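# Sort coloured parcels into matching trays with eight arms

## Task

Place every parcel inside the tray whose colour matches it, lying flat on the bottom of that tray.

## Robot and tools

Setup: eight identical i2rt Big YAM arms, named arm1 to arm8. Each has six revolute joints, a two-finger gripper and a wrist camera (arm1_cam_wrist ... arm8_cam_wrist). Eight more cameras, cam_arm1 ... cam_arm8, are fixed in the room. All images are 672x504 pixels. A hand reaches about 1.0 m from its joint-1 axis. The tables under the arms have their tops at z=+0.720. Loose objects may occasionally get a short external shove.

Frame: every pose is in one shared scene frame, in metres, origin on the floor, +z up. Orientations are quaternions in w,x,y,z order. Feet (base_link, each facing its own +x): arm1 (-2.151,-0.606,0.766); arm2 (-0.854,-0.623,0.797); arm3 (0.435,-0.612,0.752); arm4 (1.688,-0.612,0.754); arm5 (2.165,0.644,0.790); arm6 (0.850,0.628,0.817); arm7 (-0.424,0.615,0.799); arm8 (-1.661,0.655,0.757). So arm1-arm4 sit along y near -0.6 and arm5-arm8 along y near +0.6. The reported hand point lies between the finger pads, roughly 1 cm behind the tips. The fingers extend along the hand's +z axis and close along its y axis. With joints 1 and 6 at 0 and the hand level and forward, the wrist camera is above the hand looking at the fingertips.

move: takes optional keys arm1 ... arm8 plus cameras. Each arm key holds that arm's share of one action; arms left out receive nothing new (but may still be driving toward older targets). Inside an arm's object:
- joints: an object of absolute targets by name. joint1_rad -2.879 to 2.879 (base yaw, positive counter-clockwise seen from above, 0 = along the foot's facing); joint2_rad 0 to 3.141 (shoulder; 0 = upper arm pointing back, increasing lifts it up and forward); joint3_rad 0 to 3.019 (elbow; 0 = folded); joint4_rad -1.692 to 1.57 (wrist pitch, positive raises the fingers); joint5_rad -1.57 to 1.57 (sideways swing, positive to the arm's right); joint6_rad -2.094 to 2.094 (roll, positive clockwise seen from behind the hand); gripper_m 0 to 0.093 (fingertip gap in metres). Done tolerances: ±0.045, ±0.14, ±0.09, ±0.055, ±0.03, ±0.035 rad and ±0.003 m.
- target: one list of seven numbers [x, y, z, qw, qx, qy, qz], an absolute hand pose in the scene frame, same form as the printed hand line. The hand travels in a straight line toward it starting from its current hand_target. When target is present, joints may contain only gripper_m.
- speed: top path speed in m/s, 0.002 to 0.5, default 0.25; only allowed together with target. Rotation is capped at twice that value in rad/s.
All motions in one call begin together; all hand paths in one call finish together, paced by the slowest. A path runs 0.5 to 10 s and is cut off after 10 s; no action exceeds 15 s. The controller keeps each step within 100 mm and 20 degrees of the measured hand and solves IK favouring position, so expect errors of a centimetre or more, overshoot in speed near full stretch, and wide swings for joint moves. Paths do not avoid obstacles or other arms. cameras: list of camera names, ["all"] or omitted for all, [] for none. A move with no arm keys just reports everything.

wait: seconds 0 to 10, plus cameras as in move; commands nothing new.

zoom_image: camera name and region [x0, y0, x1, y1] in pixels of that camera's latest image (origin top-left, at most 504x504); only cameras shown in the newest result can be zoomed.

finished_scene: scene = the current scene number. Irreversible; the parcels must stay correctly placed without help.

Reading results: the move line lists each commanded arm with done or its worst status. joint_status/hand_status: off_target (stopped short, may still push); time_out (arm keeps nearby targets and keeps pushing; on_its_own lists joints still moving; send reported positions to relax); not_followed, joint command not followed, pose unreachable (a safety check blocked the targets; the arm may keep trying them). held at inside on_its_own is a target, not a reading. Arms listed as last shown were not commanded and their omitted lines are unchanged. Joint velocities are rad/s (gripper m/s); within noise means stationary. Torques are total drive output in joint order, include gravity, and joints 3 and 4 wrap at ±28 N m. The pictures line gives image order. Calibration data for all cameras was provided; fixed cameras may be off by a few millimetres and about a degree or two, wrist cameras depend on joint readings.

Gripper: on a hard part at full force gripper_m may read up to about 0.005 m under the part width (or up to 0.002 over). Closed on nothing it reads 0.000 to 0.003. About 0.005 m below the contact reading it squeezes at full force (roughly 50 to 64 N per pad). Release by commanding clearly wider than the reading.

Avoid: knocking anything outside the work area; hard contact or squeezing between two arms, including one gripper closing on another arm's fingers (no state line reports arm contact); hard hits and slams; dropping parcels or opening while moving; sustained pushing or holding stretched out, which heats motors (MOTOR HOT at 85 °C, OVER-TEMPERATURE FAULT at 100 °C drops the arm for 30 to 60 s; resend targets marked limit_stop_at_motor_heat). Unknown keys invalidate a call; out-of-range values get it refused, and a refusal cancels the remaining move, wait and finished_scene calls in that reply. Thinking time lets the scene run on with the last commands held.

Each tool is called as name([rows], argument=value, ...), one row to a line, values as JSON.

## Session

move()

Scene clock: 0.00 s.
Joint torques (N m): no reading
Heat: arm1: hottest joint1_rad 32 °C; arm2: hottest joint2_rad 29 °C; arm3: hottest joint1_rad 31 °C; arm4: hottest gripper 32 °C; arm5: hottest joint6_rad 30 °C; arm6: hottest joint2_rad 30 °C; arm7: hottest joint5_rad 29 °C; arm8: hottest joint1_rad 31 °C.
Joint velocities: within noise
arm1.joint_positions: joint1_rad=-0.028 joint2_rad=+0.521 joint3_rad=+1.431 joint4_rad=-1.508 joint5_rad=+0.032 joint6_rad=-0.133 gripper_m=+0.09396
arm1.joint_status: not commanded
arm1.hand: x=-2.0073 y=-0.6778 z=+1.3083 quat_wxyz=(-0.446, -0.145, -0.870, +0.152) (m; scene frame)
arm1.hand_target: x=-2.0101 y=-0.6764 z=+1.3161 quat_wxyz=(-0.454, -0.145, -0.865, +0.155) (m; scene frame)
arm1.hand_status: not commanded
arm2.joint_positions: joint1_rad=+0.020 joint2_rad=+0.528 joint3_rad=+1.425 joint4_rad=-1.340 joint5_rad=+0.175 joint6_rad=+0.036 gripper_m=+0.09396
arm2.joint_status: not commanded
arm2.hand: x=-0.9859 y=-0.4872 z=+1.3715 quat_wxyz=(-0.230, +0.778, -0.324, -0.487) (m; scene frame)
arm2.hand_target: x=-0.9833 y=-0.4891 z=+1.3817 quat_wxyz=(-0.232, +0.772, -0.322, -0.497) (m; scene frame)
arm2.hand_status: not commanded
arm3.joint_positions: joint1_rad=+0.084 joint2_rad=+0.623 joint3_rad=+1.443 joint4_rad=-1.225 joint5_rad=+0.214 joint6_rad=-0.288 gripper_m=+0.09396
arm3.joint_status: not commanded
arm3.hand: x=+0.2458 y=-0.4641 z=+1.3420 quat_wxyz=(-0.302, +0.818, -0.155, -0.465) (m; scene frame)
arm3.hand_target: x=+0.2487 y=-0.4659 z=+1.3553 quat_wxyz=(-0.306, +0.809, -0.155, -0.477) (m; scene frame)
arm3.hand_status: not commanded
arm4.joint_positions: joint1_rad=+0.299 joint2_rad=+0.615 joint3_rad=+1.406 joint4_rad=-1.263 joint5_rad=-0.166 joint6_rad=-0.115 gripper_m=+0.09396
arm4.joint_status: not commanded
arm4.hand: x=+1.7423 y=-0.3720 z=+1.3161 quat_wxyz=(-0.394, +0.570, -0.636, -0.340) (m; scene frame)
arm4.hand_target: x=+1.7413 y=-0.3753 z=+1.3284 quat_wxyz=(-0.404, +0.566, -0.630, -0.346) (m; scene frame)
arm4.hand_status: not commanded
arm5.joint_positions: joint1_rad=-0.422 joint2_rad=+0.625 joint3_rad=+1.427 joint4_rad=-1.371 joint5_rad=+0.120 joint6_rad=-0.097 gripper_m=+0.09396
arm5.joint_status: not commanded
arm5.hand: x=+2.0004 y=+0.7998 z=+1.3402 quat_wxyz=(-0.234, +0.830, -0.279, -0.422) (m; scene frame)
arm5.hand_target: x=+2.0022 y=+0.7982 z=+1.3527 quat_wxyz=(-0.238, +0.823, -0.277, -0.434) (m; scene frame)
arm5.hand_status: not commanded
arm6.joint_positions: joint1_rad=+0.075 joint2_rad=+0.549 joint3_rad=+1.411 joint4_rad=-1.315 joint5_rad=-0.143 joint6_rad=+0.201 gripper_m=+0.09396
arm6.joint_status: not commanded
arm6.hand: x=+1.0364 y=+0.5443 z=+1.3862 quat_wxyz=(-0.531, -0.272, -0.802, +0.030) (m; scene frame)
arm6.hand_target: x=+1.0336 y=+0.5460 z=+1.3993 quat_wxyz=(-0.544, -0.268, -0.794, +0.033) (m; scene frame)
arm6.hand_status: not commanded
arm7.joint_positions: joint1_rad=-0.146 joint2_rad=+0.496 joint3_rad=+1.379 joint4_rad=-1.460 joint5_rad=-0.022 joint6_rad=+0.046 gripper_m=+0.09396
arm7.joint_status: not commanded
arm7.hand: x=-0.3012 y=+0.4957 z=+1.3304 quat_wxyz=(-0.447, -0.351, -0.807, +0.162) (m; scene frame)
arm7.hand_target: x=-0.3031 y=+0.4977 z=+1.3404 quat_wxyz=(-0.457, -0.348, -0.801, +0.166) (m; scene frame)
arm7.hand_status: not commanded
arm8.joint_positions: joint1_rad=-0.237 joint2_rad=+0.447 joint3_rad=+1.428 joint4_rad=-1.458 joint5_rad=-0.190 joint6_rad=-0.420 gripper_m=+0.09396
arm8.joint_status: not commanded
arm8.hand: x=-1.7428 y=+0.5401 z=+1.3190 quat_wxyz=(-0.160, -0.687, -0.503, +0.499) (m; scene frame)
arm8.hand_target: x=-1.7406 y=+0.5420 z=+1.3271 quat_wxyz=(-0.161, -0.682, -0.500, +0.508) (m; scene frame)
arm8.hand_status: not commanded
pictures: arm1_cam_wrist, arm2_cam_wrist, arm3_cam_wrist, arm4_cam_wrist, arm5_cam_wrist, arm6_cam_wrist, arm7_cam_wrist, arm8_cam_wrist, cam_arm1, cam_arm2, cam_arm3, cam_arm4, cam_arm5, cam_arm6, cam_arm7, cam_arm8

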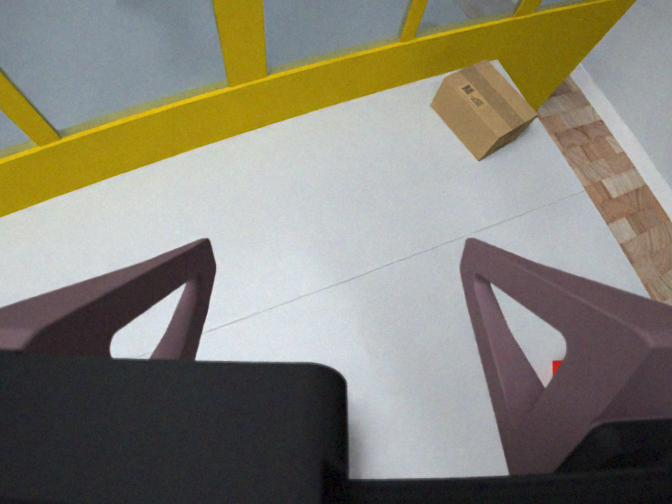

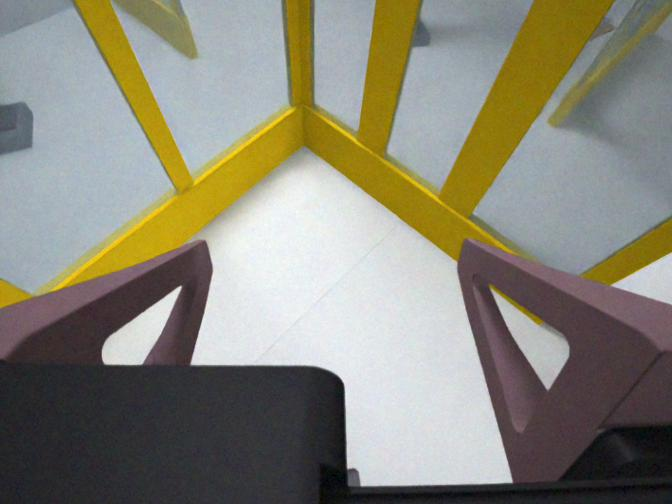

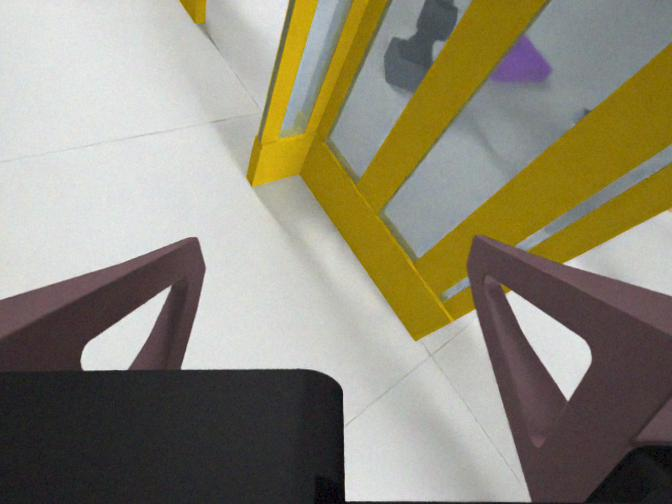

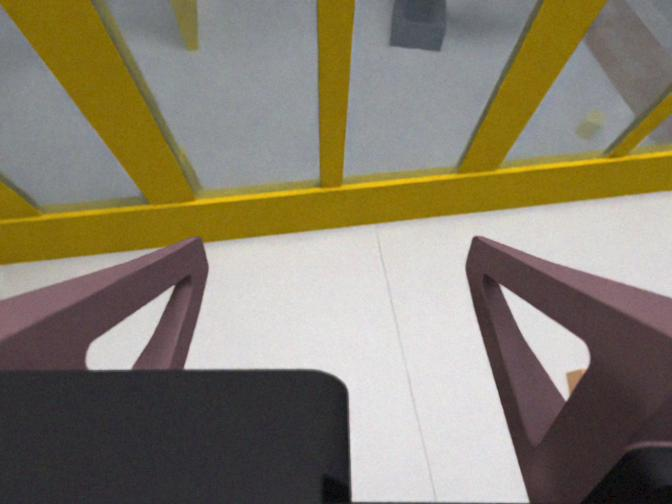

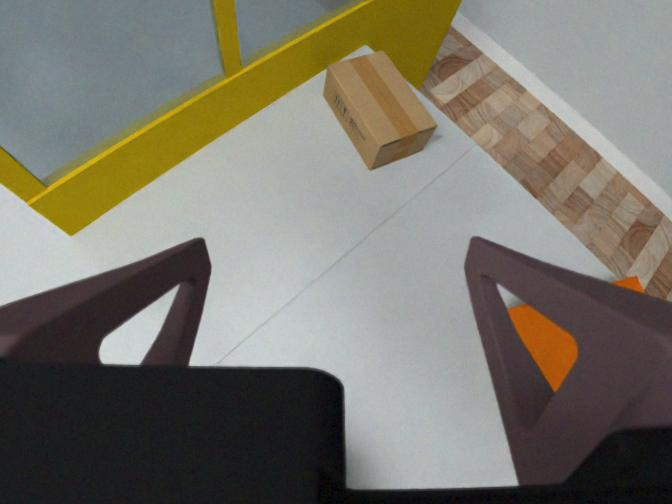

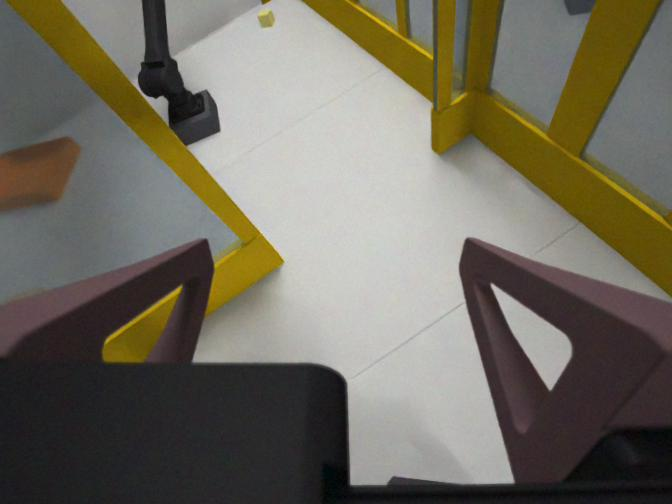

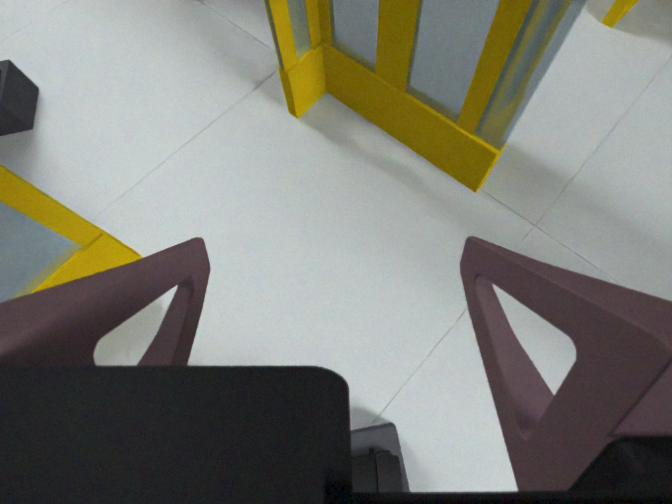

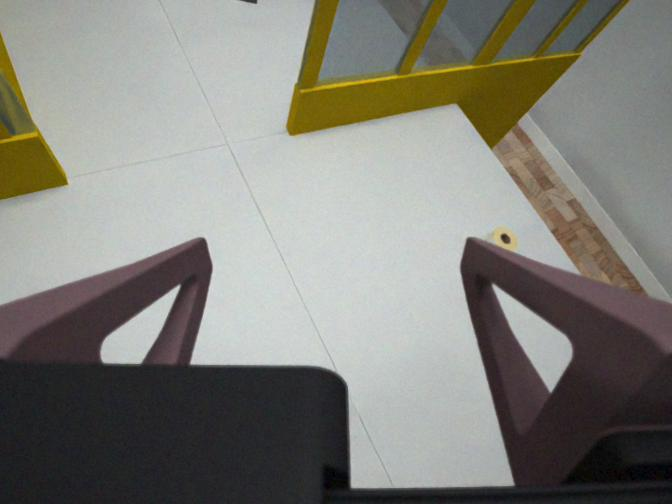

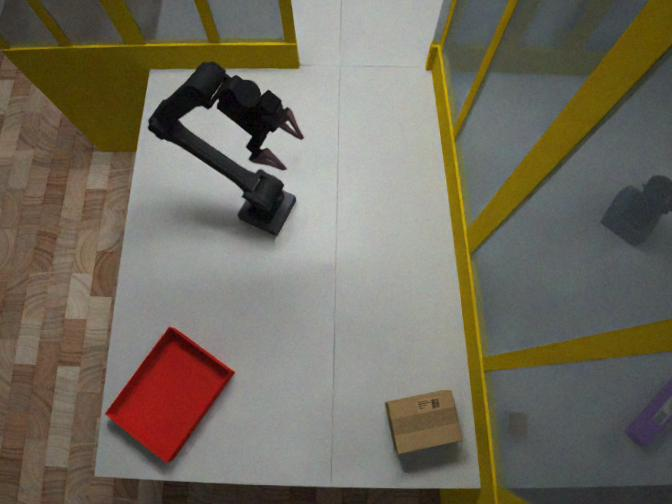

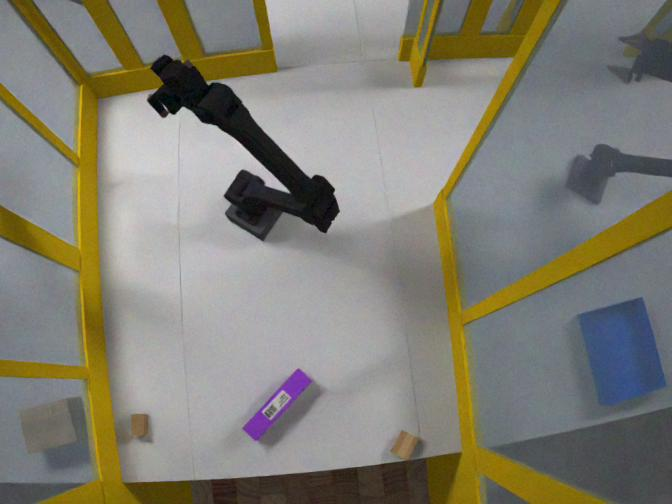

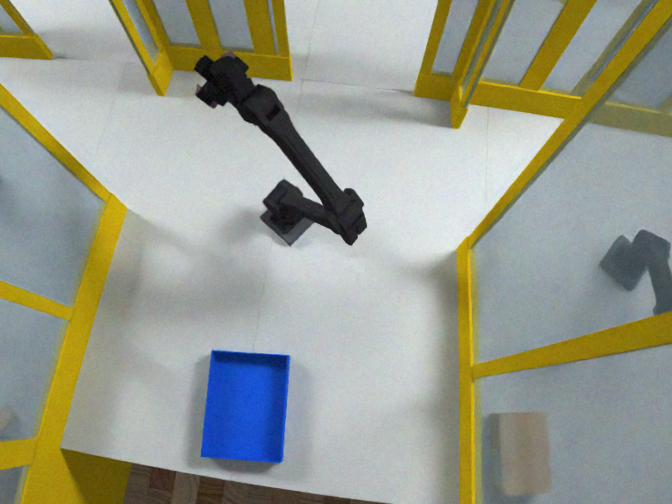

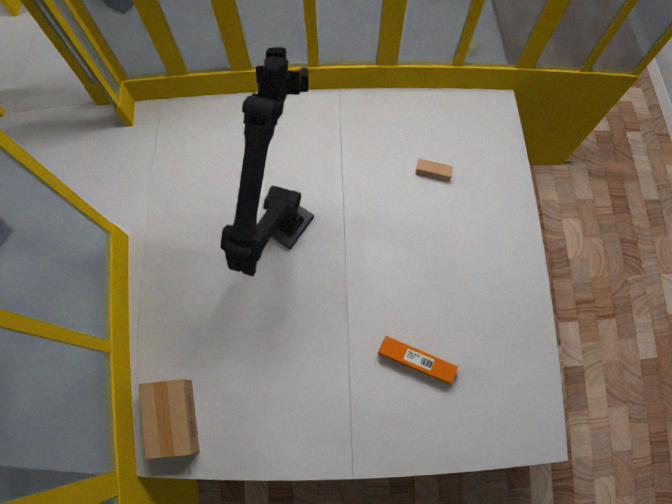

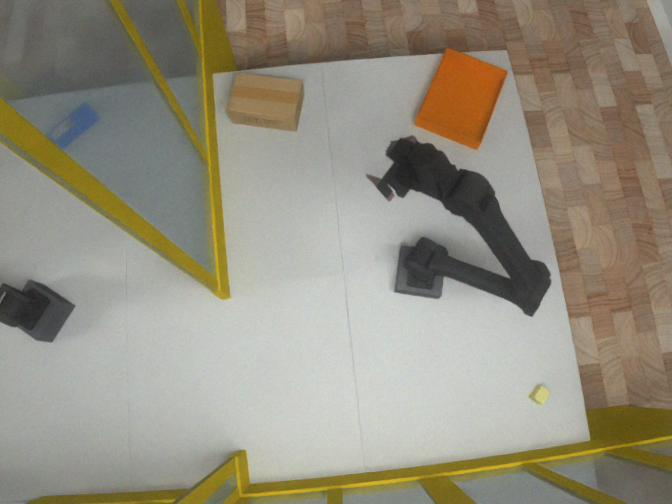

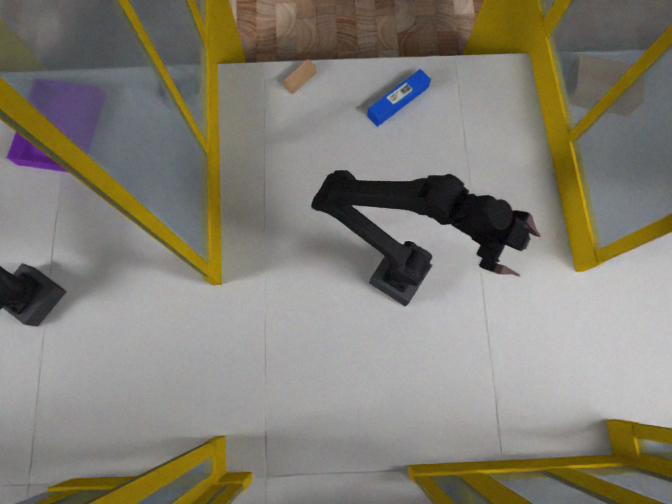

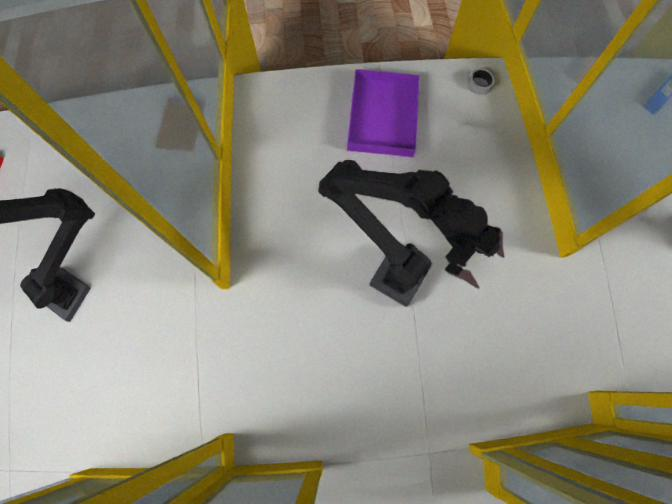

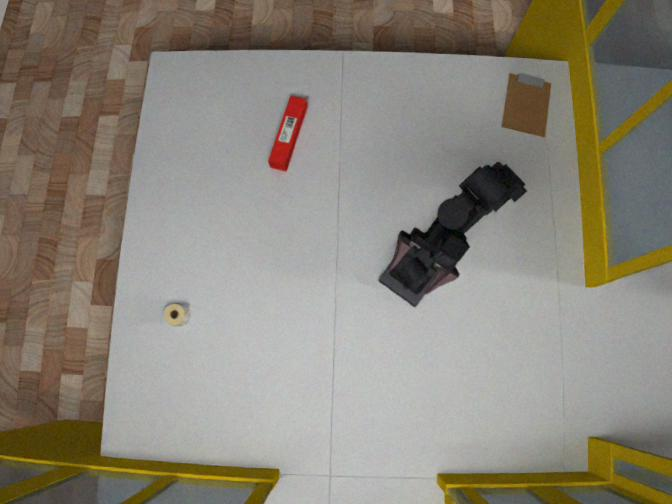

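move(arm8={"joints":{"joint1_rad":-1.82}}, arm2={"joints":{"joint1_rad":2.27}}, arm6={"joints":{"joint1_rad":2.11}}, arm4={"joints":{"joint1_rad":-1.82}}, arm1={"joints":{"joint1_rad":1.57}}, arm7={"joints":{"joint1_rad":-1.21}}, arm5={"joints":{"joint1_rad":0.546}}, arm3={"joints":{"joint1_rad":-1.25}}, cameras=[])

move(arm8={"target":[-2.077,1.133,0.98,0,0.619,-0.785,0],"speed":0.3}, arm2={"target":[-0.844,-1.288,0.98,0,0.930,0.366,0],"speed":0.3}, arm6={"target":[0.906,1.37,0.98,0,0.288,-0.958,0],"speed":0.3}, arm4={"target":[2.136,-1.146,0.98,0,0.204,0.979,0],"speed":0.3}, cameras=["arm2_cam_wrist","arm4_cam_wrist","arm6_cam_wrist","arm8_cam_wrist"])

Scene clock: 114.93 s.
Joint torques (N m): arm1=[2.49 4.13 7.95 1.72 0.09 0.01] | arm2=[0.73 3.72 8.12 2.19 0.06 -0.06] | arm3=[-1.79 1.03 9.92 1.68 -0.07 0] | arm4=[-1.44 2.37 10.8 1.96 -0.12 0.05] | arm5=[-0.32 2.96 7.51 1.95 -0.1 -0.03] | arm6=[0.26 3.72 9.13 1.7 0 -0.11] | arm7=[-1.14 2.26 9.8 1.47 -0.07 0.09] | arm8=[1.26 6.18 8.5 1.46 -0.15 -0.02]
Heat: arm1: hottest joint1_rad 31 °C; arm2: hottest joint3_rad 33 °C; arm3: hottest joint1_rad 30 °C; arm4: hottest joint3_rad 40 °C; arm5: hottest joint3_rad 34 °C; arm6: hottest joint3_rad 31 °C; arm7: hottest joint3_rad 38 °C; arm8: hottest joint1_rad 30 °C.
move: arm1 done; arm2 done; arm3 done; arm4 done; arm5 done; arm6 done; arm7 done; arm8 done
Joint velocities: within noise
arm1.joint_positions: joint1_rad=+1.558 joint2_rad=+0.521 joint3_rad=+1.431 joint4_rad=-1.508 joint5_rad=+0.032 joint6_rad=-0.133 gripper_m=+0.09398
arm1.joint_status: all done
arm1.hand: x=-2.0780 y=-0.4536 z=+1.3057 quat_wxyz=(-0.415, +0.520, -0.717, -0.207)
arm1.hand_target: x=-2.0811 y=-0.4555 z=+1.3136 quat_wxyz=(-0.422, +0.521, -0.710, -0.215)
arm1.hand_status: not commanded
arm2.joint_positions: joint1_rad=+2.263 joint2_rad=+0.528 joint3_rad=+1.425 joint4_rad=-1.340 joint5_rad=+0.175 joint6_rad=+0.036 gripper_m=+0.09399
arm2.joint_status: all done
arm2.hand: x=-0.8785 y=-0.8117 z=+1.3712 quat_wxyz=(+0.338, +0.630, +0.561, -0.417)
arm2.hand_target: x=-0.8773 y=-0.8086 z=+1.3813 quat_wxyz=(+0.348, +0.624, +0.558, -0.423)
arm2.hand_status: not commanded
arm3.joint_positions: joint1_rad=-1.237 joint2_rad=+0.623 joint3_rad=+1.443 joint4_rad=-1.225 joint5_rad=+0.214 joint6_rad=-0.288 gripper_m=+0.09397
arm3.joint_status: all done
arm3.hand: x=+0.5322 y=-0.3973 z=+1.3440 quat_wxyz=(-0.526, +0.548, -0.623, -0.186)
arm3.hand_target: x=+0.5341 y=-0.4021 z=+1.3573 quat_wxyz=(-0.538, +0.537, -0.622, -0.189)
arm3.hand_status: not commanded
arm4.joint_positions: joint1_rad=-1.804 joint2_rad=+0.615 joint3_rad=+1.406 joint4_rad=-1.263 joint5_rad=-0.166 joint6_rad=-0.115 gripper_m=+0.09399
arm4.joint_status: all done
arm4.hand: x=+1.8717 y=-0.7660 z=+1.3185 quat_wxyz=(-0.490, -0.262, -0.811, +0.185)
arm4.hand_target: x=+1.8669 y=-0.7660 z=+1.3307 quat_wxyz=(-0.499, -0.265, -0.802, +0.195)
arm4.hand_status: not commanded
arm5.joint_positions: joint1_rad=+0.539 joint2_rad=+0.625 joint3_rad=+1.427 joint4_rad=-1.371 joint5_rad=+0.119 joint6_rad=-0.097 gripper_m=+0.09397
arm5.joint_status: all done
arm5.hand: x=+1.9393 y=+0.5988 z=+1.3388 quat_wxyz=(-0.011, +0.867, +0.137, -0.480)
arm5.hand_target: x=+1.9418 y=+0.5979 z=+1.3513 quat_wxyz=(-0.008, +0.859, +0.137, -0.492)
arm5.hand_status: not commanded
arm6.joint_positions: joint1_rad=+2.100 joint2_rad=+0.549 joint3_rad=+1.411 joint4_rad=-1.315 joint5_rad=-0.143 joint6_rad=+0.201 gripper_m=+0.09399
arm6.joint_status: all done
arm6.hand: x=+0.8444 y=+0.8322 z=+1.3863 quat_wxyz=(-0.307, +0.536, -0.655, -0.435)
arm6.hand_target: x=+0.8421 y=+0.8288 z=+1.3993 quat_wxyz=(-0.314, +0.535, -0.645, -0.446)
arm6.hand_status: not commanded
arm7.joint_positions: joint1_rad=-1.201 joint2_rad=+0.496 joint3_rad=+1.379 joint4_rad=-1.460 joint5_rad=-0.022 joint6_rad=+0.046 gripper_m=+0.09397
arm7.joint_status: all done
arm7.hand: x=-0.4655 y=+0.4490 z=+1.3303 quat_wxyz=(-0.304, -0.709, -0.521, +0.366)
arm7.hand_target: x=-0.4662 y=+0.4521 z=+1.3403 quat_wxyz=(-0.309, -0.706, -0.514, +0.376)
arm7.hand_status: not commanded
arm8.joint_positions: joint1_rad=-1.813 joint2_rad=+0.447 joint3_rad=+1.428 joint4_rad=-1.458 joint5_rad=-0.190 joint6_rad=-0.420 gripper_m=+0.09398
arm8.joint_status: all done
arm8.hand: x=-1.7764 y=+0.7381 z=+1.3188 quat_wxyz=(+0.241, -0.842, +0.133, +0.465)
arm8.hand_target: x=-1.7739 y=+0.7367 z=+1.3269 quat_wxyz=(+0.248, -0.836, +0.134, +0.471)
arm8.hand_status: not commanded

Scene clock: 119.03 s.
Joint torques (N m): arm1=[2.26 4.48 7.83 1.74 0.09 0.02] | arm2=[-0.21 -24.06 12.19 0.01 -0.07 0.08] | arm3=[-1.67 0.97 9.91 1.7 -0.06 -0.02] | arm4=[0.73 -19.02 15.17 -0.16 -0.02 -0.03] | arm5=[-0.38 2.43 7.39 1.83 -0.09 -0.09] | arm6=[-1.26 -19.43 13.15 -0.13 0.04 0] | arm7=[-0.97 2.14 9.8 1.47 -0.07 0.11] | arm8=[1.49 -19.25 14.26 -0.57 -0.13 0.05]
Heat: arm1: hottest joint1_rad 31 °C; arm2: hottest joint3_rad 34 °C; arm3: hottest joint1_rad 30 °C; arm4: hottest joint3_rad 41 °C; arm5: hottest joint3_rad 34 °C; arm6: hottest joint3_rad 31 °C; arm7: hottest joint3_rad 38 °C; arm8: hottest joint1_rad 30 °C.
move: arm2 off_target; arm4 off_target; arm6 off_target; arm8 off_target
Joint velocities: within noise
arm1, arm3, arm5, arm7: as last shown
arm2.joint_positions: joint1_rad=+2.252 joint2_rad=+2.127 joint3_rad=+2.123 joint4_rad=-1.598 joint5_rad=+0.003 joint6_rad=+0.822 gripper_m=+0.09399
arm2.joint_status: not commanded
arm2.hand: x=-0.8414 y=-1.2768 z=+0.9655 quat_wxyz=(-0.016, +0.927, +0.376, +0.004)
arm2.hand_target: x=-0.8441 y=-1.2872 z=+0.9800 quat_wxyz=(+0.001, +0.931, +0.366, +0.000)
arm2.hand_status: off_target (0.019 m and 2.2 deg from the pose sent, 0.617 m and 75.3 deg at the start)
arm4.joint_positions: joint1_rad=-1.846 joint2_rad=+2.199 joint3_rad=+2.355 joint4_rad=-1.684 joint5_rad=-0.018 joint6_rad=-0.460 gripper_m=+0.09399
arm4.joint_status: not commanded
arm4.hand: x=+2.1226 y=-1.1435 z=+0.9645 quat_wxyz=(-0.018, -0.215, -0.976, +0.013)
arm4.hand_target: x=+2.1350 y=-1.1449 z=+0.9794 quat_wxyz=(-0.031, -0.204, -0.978, +0.025)
arm4.hand_status: off_target (0.021 m and 2.8 deg from the pose sent, 0.574 m and 64.3 deg at the start; a joint's target at an end of its range on 32 of 123 steps)
arm6.joint_positions: joint1_rad=+2.124 joint2_rad=+2.416 joint3_rad=+2.571 joint4_rad=-1.698 joint5_rad=+0.002 joint6_rad=+0.903 gripper_m=+0.09399
arm6.joint_status: not commanded
arm6.hand: x=+0.8987 y=+1.3609 z=+0.9610 quat_wxyz=(-0.006, +0.297, -0.955, -0.012)
arm6.hand_target: x=+0.9059 y=+1.3684 z=+0.9797 quat_wxyz=(-0.013, +0.288, -0.957, -0.033)
arm6.hand_status: off_target (0.022 m and 1.9 deg from the pose sent, 0.677 m and 77.2 deg at the start; a joint's target at an end of its range on 26 of 123 steps)
arm8.joint_positions: joint1_rad=-1.812 joint2_rad=+2.014 joint3_rad=+2.059 joint4_rad=-1.637 joint5_rad=+0.004 joint6_rad=+0.944 gripper_m=+0.09398
arm8.joint_status: not commanded
arm8.hand: x=-2.0722 y=+1.1223 z=+0.9718 quat_wxyz=(+0.002, -0.625, +0.781, -0.011)
arm8.hand_target: x=-2.0766 y=+1.1326 z=+0.9800 quat_wxyz=(+0.000, -0.619, +0.785, +0.001)
arm8.hand_status: off_target (0.014 m and 1.5 deg from the pose sent, 0.601 m and 102.6 deg at the start)
arm2_cam_wrist: T_world_to_cam=[[-0.692162, 0.720722, 0.0383565, 0.299643], [0.593347, 0.537969, 0.598772, 0.612408], [0.410914, 0.437206, -0.8, 1.79687], [0, 0, 0, 1]] pos_world=[-0.894326, -1.33102, 1.05931]
arm4_cam_wrist: T_world_to_cam=[[-0.40775, -0.912628, 0.0291641, -0.208811], [-0.756854, 0.355675, 0.548331, 1.4891], [-0.510795, 0.201509, -0.835753, 2.2456], [0, 0, 0, 1]] pos_world=[2.18893, -1.17271, 1.06633]
arm6_cam_wrist: T_world_to_cam=[[0.572866, -0.819541, -0.0133148, 0.611838], [-0.674647, -0.480684, 0.560174, 0.728066], [-0.465486, -0.311922, -0.828268, 1.76316], [0, 0, 0, 1]] pos_world=[0.96141, 1.40136, 1.06067]
arm8_cam_wrist: T_world_to_cam=[[0.974531, -0.224074, 0.00899882, 2.26311], [-0.184656, -0.779034, 0.599173, -0.086324], [-0.127248, -0.585574, -0.800569, 1.29209], [0, 0, 0, 1]] pos_world=[-2.05699, 1.19647, 1.06576]

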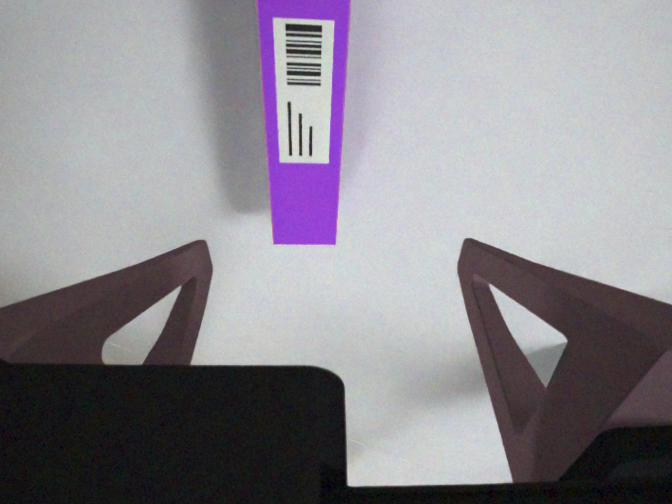

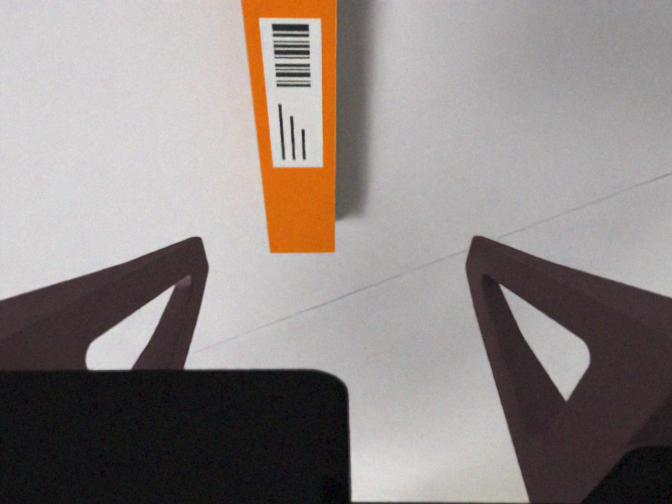

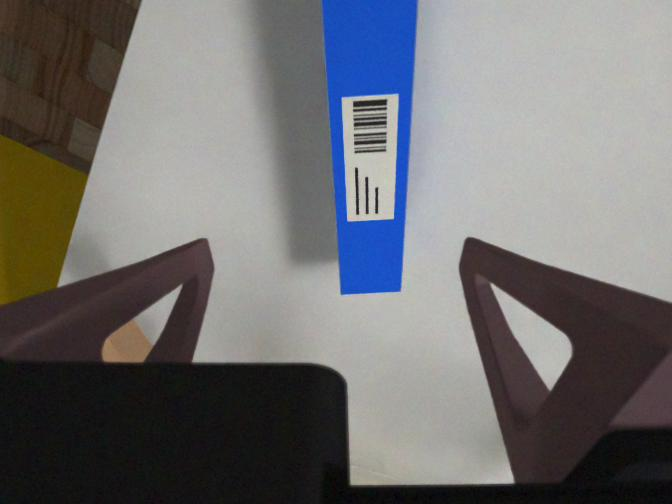

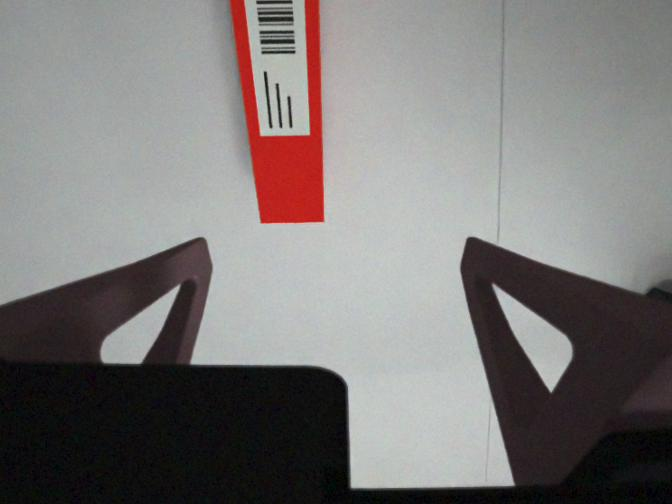

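move(arm2={"target":[-0.829,-1.292,0.885,0,0.9367,0.3502,0]}, arm4={"target":[2.148,-1.128,0.885,0,0.208,0.978,0]}, arm6={"target":[0.883,1.32,0.885,0,0.317,-0.948,0]}, arm8={"target":[-2.112,1.155,0.88,0,0.619,-0.785,0]}, cameras=["arm2_cam_wrist","arm4_cam_wrist","arm6_cam_wrist","arm8_cam_wrist","cam_arm6"])

Scene clock: 190.97 s.
Joint torques (N m): arm1=[2.2 4.72 7.92 1.69 0.11 0.03] | arm2=[0.56 -25.11 8.27 0.91 -0.05 0.08] | arm3=[-1.73 0.97 9.92 1.69 -0.06 -0.01] | arm4=[0.44 -18.67 10.19 0.75 -0.07 0.11] | arm5=[0.09 3.08 7.39 1.87 -0.07 -0.05] | arm6=[0.26 -20.66 8.68 0.4 0.04 -0.17] | arm7=[-1.03 2.43 9.8 1.46 -0.07 0.11] | arm8=[2.32 -22.01 11.41 0.12 -0.12 0.05]
Heat: arm1: hottest joint3_rad 32 °C; arm2: hottest joint3_rad 39 °C; arm3: hottest joint1_rad 30 °C; arm4: hottest joint3_rad 53 °C; arm5: hottest joint3_rad 34 °C; arm6: hottest joint2_rad 37 °C; arm7: hottest joint3_rad 39 °C; arm8: hottest joint3_rad 40 °C.
move: arm2 done; arm4 off_target; arm6 off_target; arm8 done
Joint velocities: within noise
arm1, arm3, arm5, arm7: as last shown
arm2.joint_positions: joint1_rad=+2.266 joint2_rad=+2.175 joint3_rad=+1.993 joint4_rad=-1.402 joint5_rad=+0.003 joint6_rad=+0.879 gripper_m=+0.09399
arm2.joint_status: not commanded
arm2.hand: x=-0.8322 y=-1.2880 z=+0.8850 quat_wxyz=(-0.007, +0.935, +0.355, +0.001)
arm2.hand_target: x=-0.8290 y=-1.2919 z=+0.8851 quat_wxyz=(+0.000, +0.937, +0.350, +0.000)
arm2.hand_status: done (0.005 m and 1.0 deg from the pose sent, 0.083 m and 3.6 deg at the start)
arm4.joint_positions: joint1_rad=-1.811 joint2_rad=+2.218 joint3_rad=+2.217 joint4_rad=-1.560 joint5_rad=-0.016 joint6_rad=-0.439 gripper_m=+0.09399
arm4.joint_status: not commanded
arm4.hand: x=+2.1410 y=-1.1299 z=+0.8988 quat_wxyz=(-0.004, -0.209, -0.978, +0.002)
arm4.hand_target: x=+2.1478 y=-1.1277 z=+0.8852 quat_wxyz=(+0.000, -0.208, -0.978, +0.000)
arm4.hand_status: off_target (0.016 m and 0.5 deg from the pose sent, 0.085 m and 2.6 deg at the start)
arm6.joint_positions: joint1_rad=+2.131 joint2_rad=+2.291 joint3_rad=+2.085 joint4_rad=-1.410 joint5_rad=+0.002 joint6_rad=+0.888 gripper_m=+0.09399
arm6.joint_status: not commanded
arm6.hand: x=+0.8903 y=+1.3123 z=+0.8636 quat_wxyz=(+0.008, +0.308, -0.951, +0.022)
arm6.hand_target: x=+0.8830 y=+1.3196 z=+0.8850 quat_wxyz=(+0.000, +0.317, -0.948, +0.000)
arm6.hand_status: off_target (0.024 m and 2.9 deg from the pose sent, 0.088 m and 2.9 deg at the start)
arm8.joint_positions: joint1_rad=-1.808 joint2_rad=+2.165 joint3_rad=+2.059 joint4_rad=-1.487 joint5_rad=+0.004 joint6_rad=+0.962 gripper_m=+0.09398
arm8.joint_status: not commanded
arm8.hand: x=-2.1024 y=+1.1522 z=+0.8772 quat_wxyz=(+0.002, -0.620, +0.785, -0.011)
arm8.hand_target: x=-2.1118 y=+1.1548 z=+0.8800 quat_wxyz=(+0.000, -0.619, +0.785, +0.000)
arm8.hand_status: done (0.010 m and 1.3 deg from the pose sent, 0.105 m and 1.5 deg at the start)
arm2_cam_wrist: T_world_to_cam=[[-0.660153, 0.750706, 0.0252812, 0.393909], [0.616677, 0.522461, 0.58885, 0.669372], [0.428845, 0.404321, -0.807847, 1.71318], [0, 0, 0, 1]] pos_world=[-0.887434, -1.33811, 0.979868]
arm4_cam_wrist: T_world_to_cam=[[-0.395259, -0.918452, 0.0147323, -0.207249], [-0.748691, 0.331411, 0.574134, 1.46618], [-0.532197, 0.215901, -0.818629, 2.24405], [0, 0, 0, 1]] pos_world=[2.21007, -1.16075, 0.998315]
arm6_cam_wrist: T_world_to_cam=[[0.59124, -0.805338, 0.0431908, 0.491686], [-0.661472, -0.45359, 0.597253, 0.674261], [-0.461399, -0.381689, -0.800889, 1.72761], [0, 0, 0, 1]] pos_world=[0.952418, 1.36122, 0.959682]
arm8_cam_wrist: T_world_to_cam=[[0.971345, -0.237474, 0.00978434, 2.30821], [-0.195818, -0.776269, 0.599217, -0.0385833], [-0.134703, -0.583963, -0.800527, 1.21236], [0, 0, 0, 1]] pos_world=[-2.08632, 1.22616, 0.971062]

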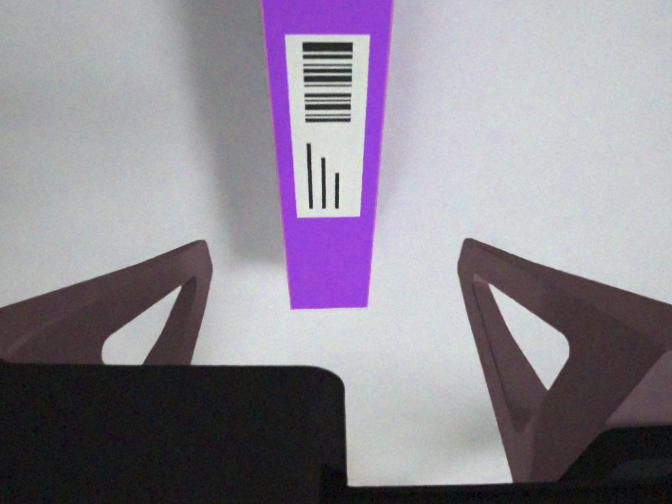

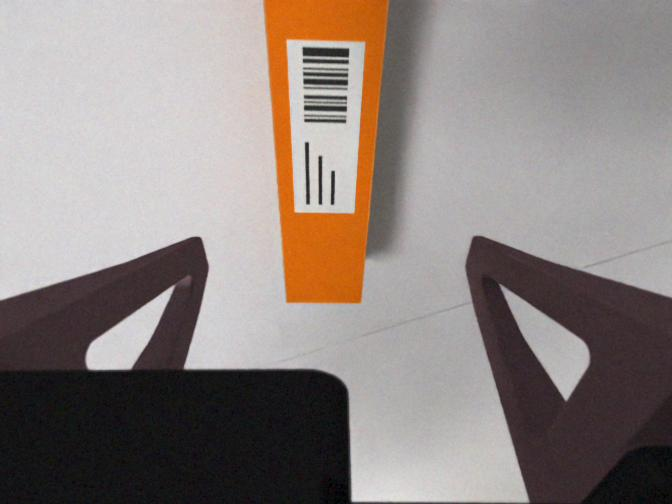

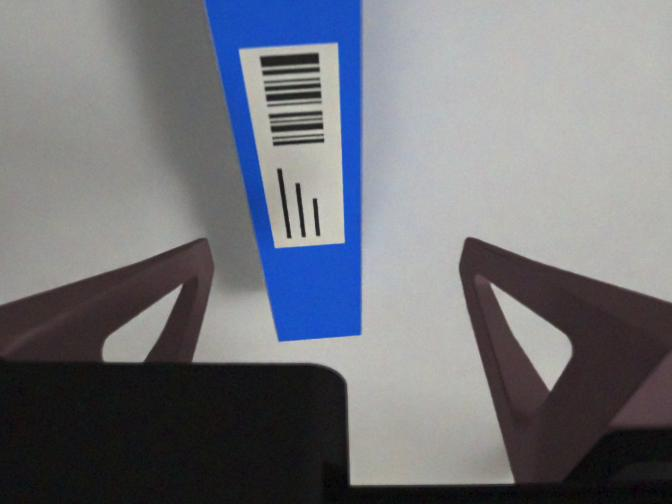

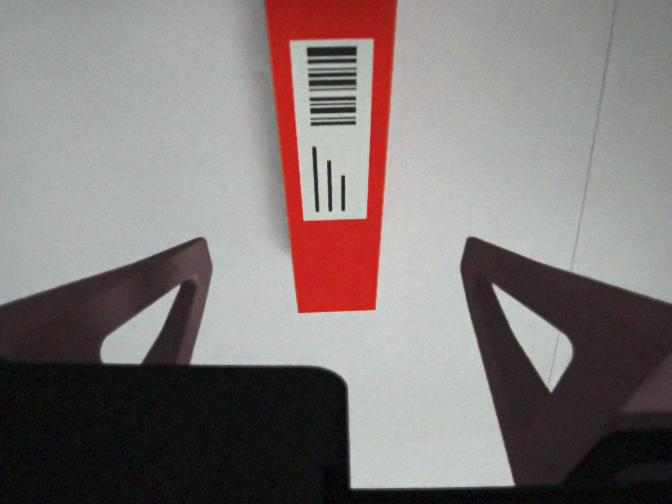

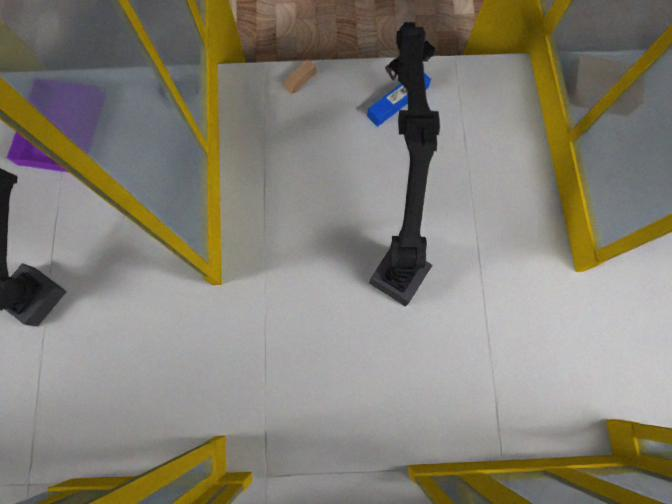

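move(arm2={"target":[-0.816,-1.281,0.752,0,0.9367,0.3502,0],"speed":0.12}, arm4={"target":[2.138,-1.122,0.75,0,0.208,0.978,0],"speed":0.12}, arm6={"target":[0.852,1.316,0.76,0,0.337,-0.9415,0],"speed":0.12}, arm8={"target":[-2.113,1.142,0.752,0,0.619,-0.785,0],"speed":0.12}, cameras=["arm2_cam_wrist","arm4_cam_wrist","arm6_cam_wrist","arm8_cam_wrist"])

Scene clock: 219.20 s.
Joint torques (N m): arm1=[1.9 4.54 7.98 1.8 0.09 0.02] | arm2=[0.67 -24.47 7.19 0.94 -0.04 0.1] | arm3=[-1.67 0.97 9.91 1.72 -0.05 -0.01] | arm4=[0.26 -18.61 9.63 0.75 -0.07 0.1] | arm5=[-0.15 2.84 7.49 1.88 -0.1 -0.05] | arm6=[0.15 -18.08 8.09 0.53 0.05 -0.15] | arm7=[-1.08 2.26 9.77 1.43 -0.06 0.11] | arm8=[2.49 -20.89 9.02 0.27 -0.12 0.05]
Heat: arm1: hottest joint3_rad 32 °C; arm2: hottest joint2_rad 38 °C; arm3: hottest joint1_rad 30 °C; arm4: hottest joint3_rad 46 °C; arm5: hottest joint3_rad 35 °C; arm6: hottest joint2_rad 40 °C; arm7: hottest joint3_rad 40 °C; arm8: hottest joint2_rad 40 °C.
move: arm2 done; arm4 off_target; arm6 done; arm8 off_target
Joint velocities: within noise
arm1, arm3, arm5, arm7: as last shown
arm2.joint_positions: joint1_rad=+2.284 joint2_rad=+2.266 joint3_rad=+1.803 joint4_rad=-1.110 joint5_rad=+0.003 joint6_rad=+0.899 gripper_m=+0.09399
arm2.joint_status: not commanded
arm2.hand: x=-0.8205 y=-1.2796 z=+0.7580 quat_wxyz=(-0.002, +0.935, +0.354, -0.001)
arm2.hand_target: x=-0.8160 y=-1.2809 z=+0.7520 quat_wxyz=(+0.000, +0.937, +0.350, +0.000)
arm2.hand_status: done (0.008 m and 0.6 deg from the pose sent, 0.134 m and 1.1 deg at the start)
arm4.joint_positions: joint1_rad=-1.811 joint2_rad=+2.265 joint3_rad=+1.939 joint4_rad=-1.236 joint5_rad=-0.016 joint6_rad=-0.438 gripper_m=+0.09399
arm4.joint_status: not commanded
arm4.hand: x=+2.1341 y=-1.1250 z=+0.7637 quat_wxyz=(-0.004, -0.209, -0.978, +0.002)
arm4.hand_target: x=+2.1378 y=-1.1217 z=+0.7501 quat_wxyz=(+0.000, -0.208, -0.978, +0.000)
arm4.hand_status: off_target (0.015 m and 0.5 deg from the pose sent, 0.149 m and 0.5 deg at the start)
arm6.joint_positions: joint1_rad=+2.178 joint2_rad=+2.362 joint3_rad=+1.933 joint4_rad=-1.156 joint5_rad=+0.002 joint6_rad=+0.888 gripper_m=+0.09399
arm6.joint_status: not commanded
arm6.hand: x=+0.8584 y=+1.3110 z=+0.7610 quat_wxyz=(+0.002, +0.330, -0.944, +0.007)
arm6.hand_target: x=+0.8519 y=+1.3158 z=+0.7600 quat_wxyz=(+0.000, +0.337, -0.942, +0.000)
arm6.hand_status: done (0.008 m and 1.2 deg from the pose sent, 0.110 m and 4.4 deg at the start)
arm8.joint_positions: joint1_rad=-1.794 joint2_rad=+2.221 joint3_rad=+1.853 joint4_rad=-1.194 joint5_rad=+0.003 joint6_rad=+0.976 gripper_m=+0.09398
arm8.joint_status: not commanded
arm8.hand: x=-2.1086 y=+1.1453 z=+0.7646 quat_wxyz=(+0.001, -0.619, +0.785, +0.004)
arm8.hand_target: x=-2.1129 y=+1.1418 z=+0.7521 quat_wxyz=(+0.000, -0.619, +0.785, +0.000)
arm8.hand_status: off_target (0.014 m and 0.5 deg from the pose sent, 0.126 m and 1.3 deg at the start)
arm2_cam_wrist: T_world_to_cam=[[-0.658712, 0.752202, 0.0170586, 0.407921], [0.617514, 0.527534, 0.583425, 0.743869], [0.429854, 0.394843, -0.811988, 1.59399], [0, 0, 0, 1]] pos_world=[-0.875829, -1.32863, 0.853347]
arm4_cam_wrist: T_world_to_cam=[[-0.395613, -0.918299, 0.0147317, -0.202659], [-0.748567, 0.331701, 0.574127, 1.53698], [-0.532107, 0.216104, -0.818634, 2.12873], [0, 0, 0, 1]] pos_world=[2.20307, -1.15595, 0.863215]
arm6_cam_wrist: T_world_to_cam=[[0.62802, -0.777978, 0.0184696, 0.46529], [-0.639857, -0.502723, 0.581251, 0.771815], [-0.442915, -0.376855, -0.813515, 1.61766], [0, 0, 0, 1]] pos_world=[0.918126, 1.35962, 0.858777]
arm8_cam_wrist: T_world_to_cam=[[0.97119, -0.237793, -0.0156621, 2.33324], [-0.183867, -0.789514, 0.585543, 0.0730879], [-0.151603, -0.565793, -0.81049, 1.06858], [0, 0, 0, 1]] pos_world=[-2.09058, 1.21713, 0.859822]

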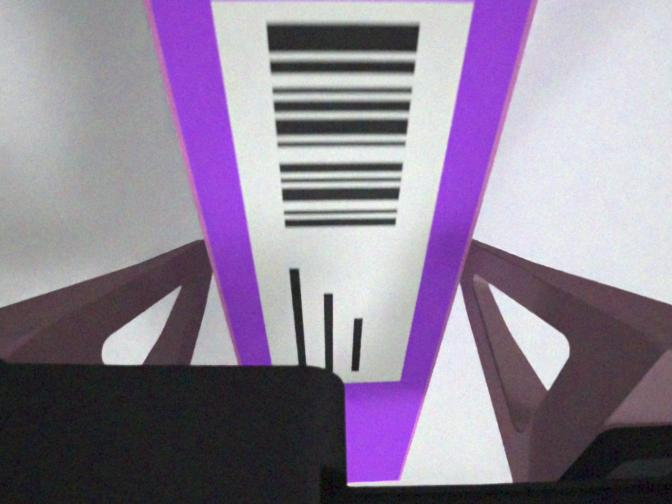

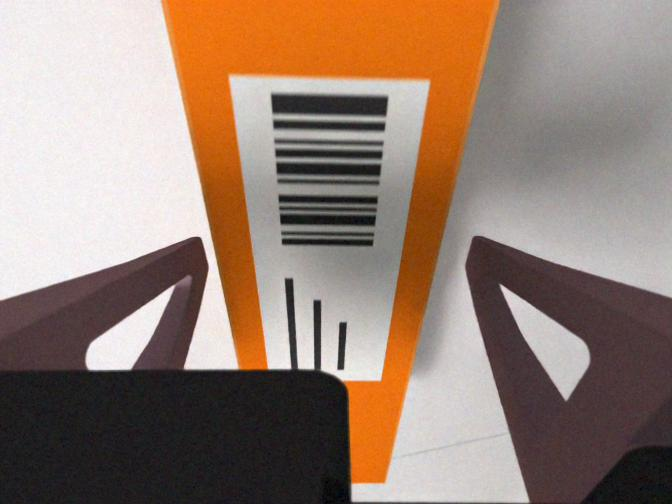

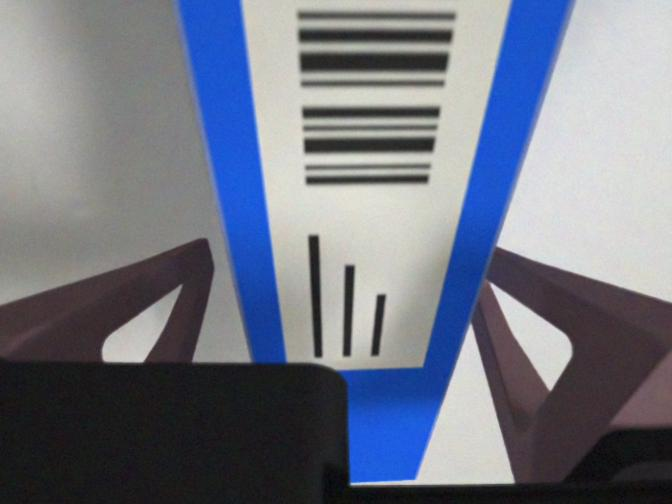

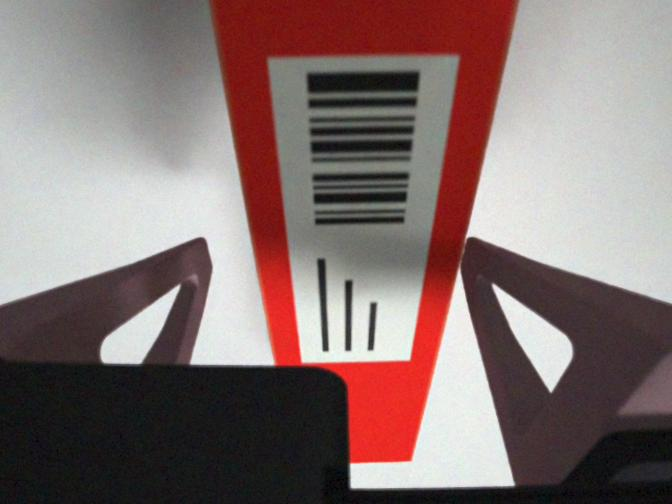

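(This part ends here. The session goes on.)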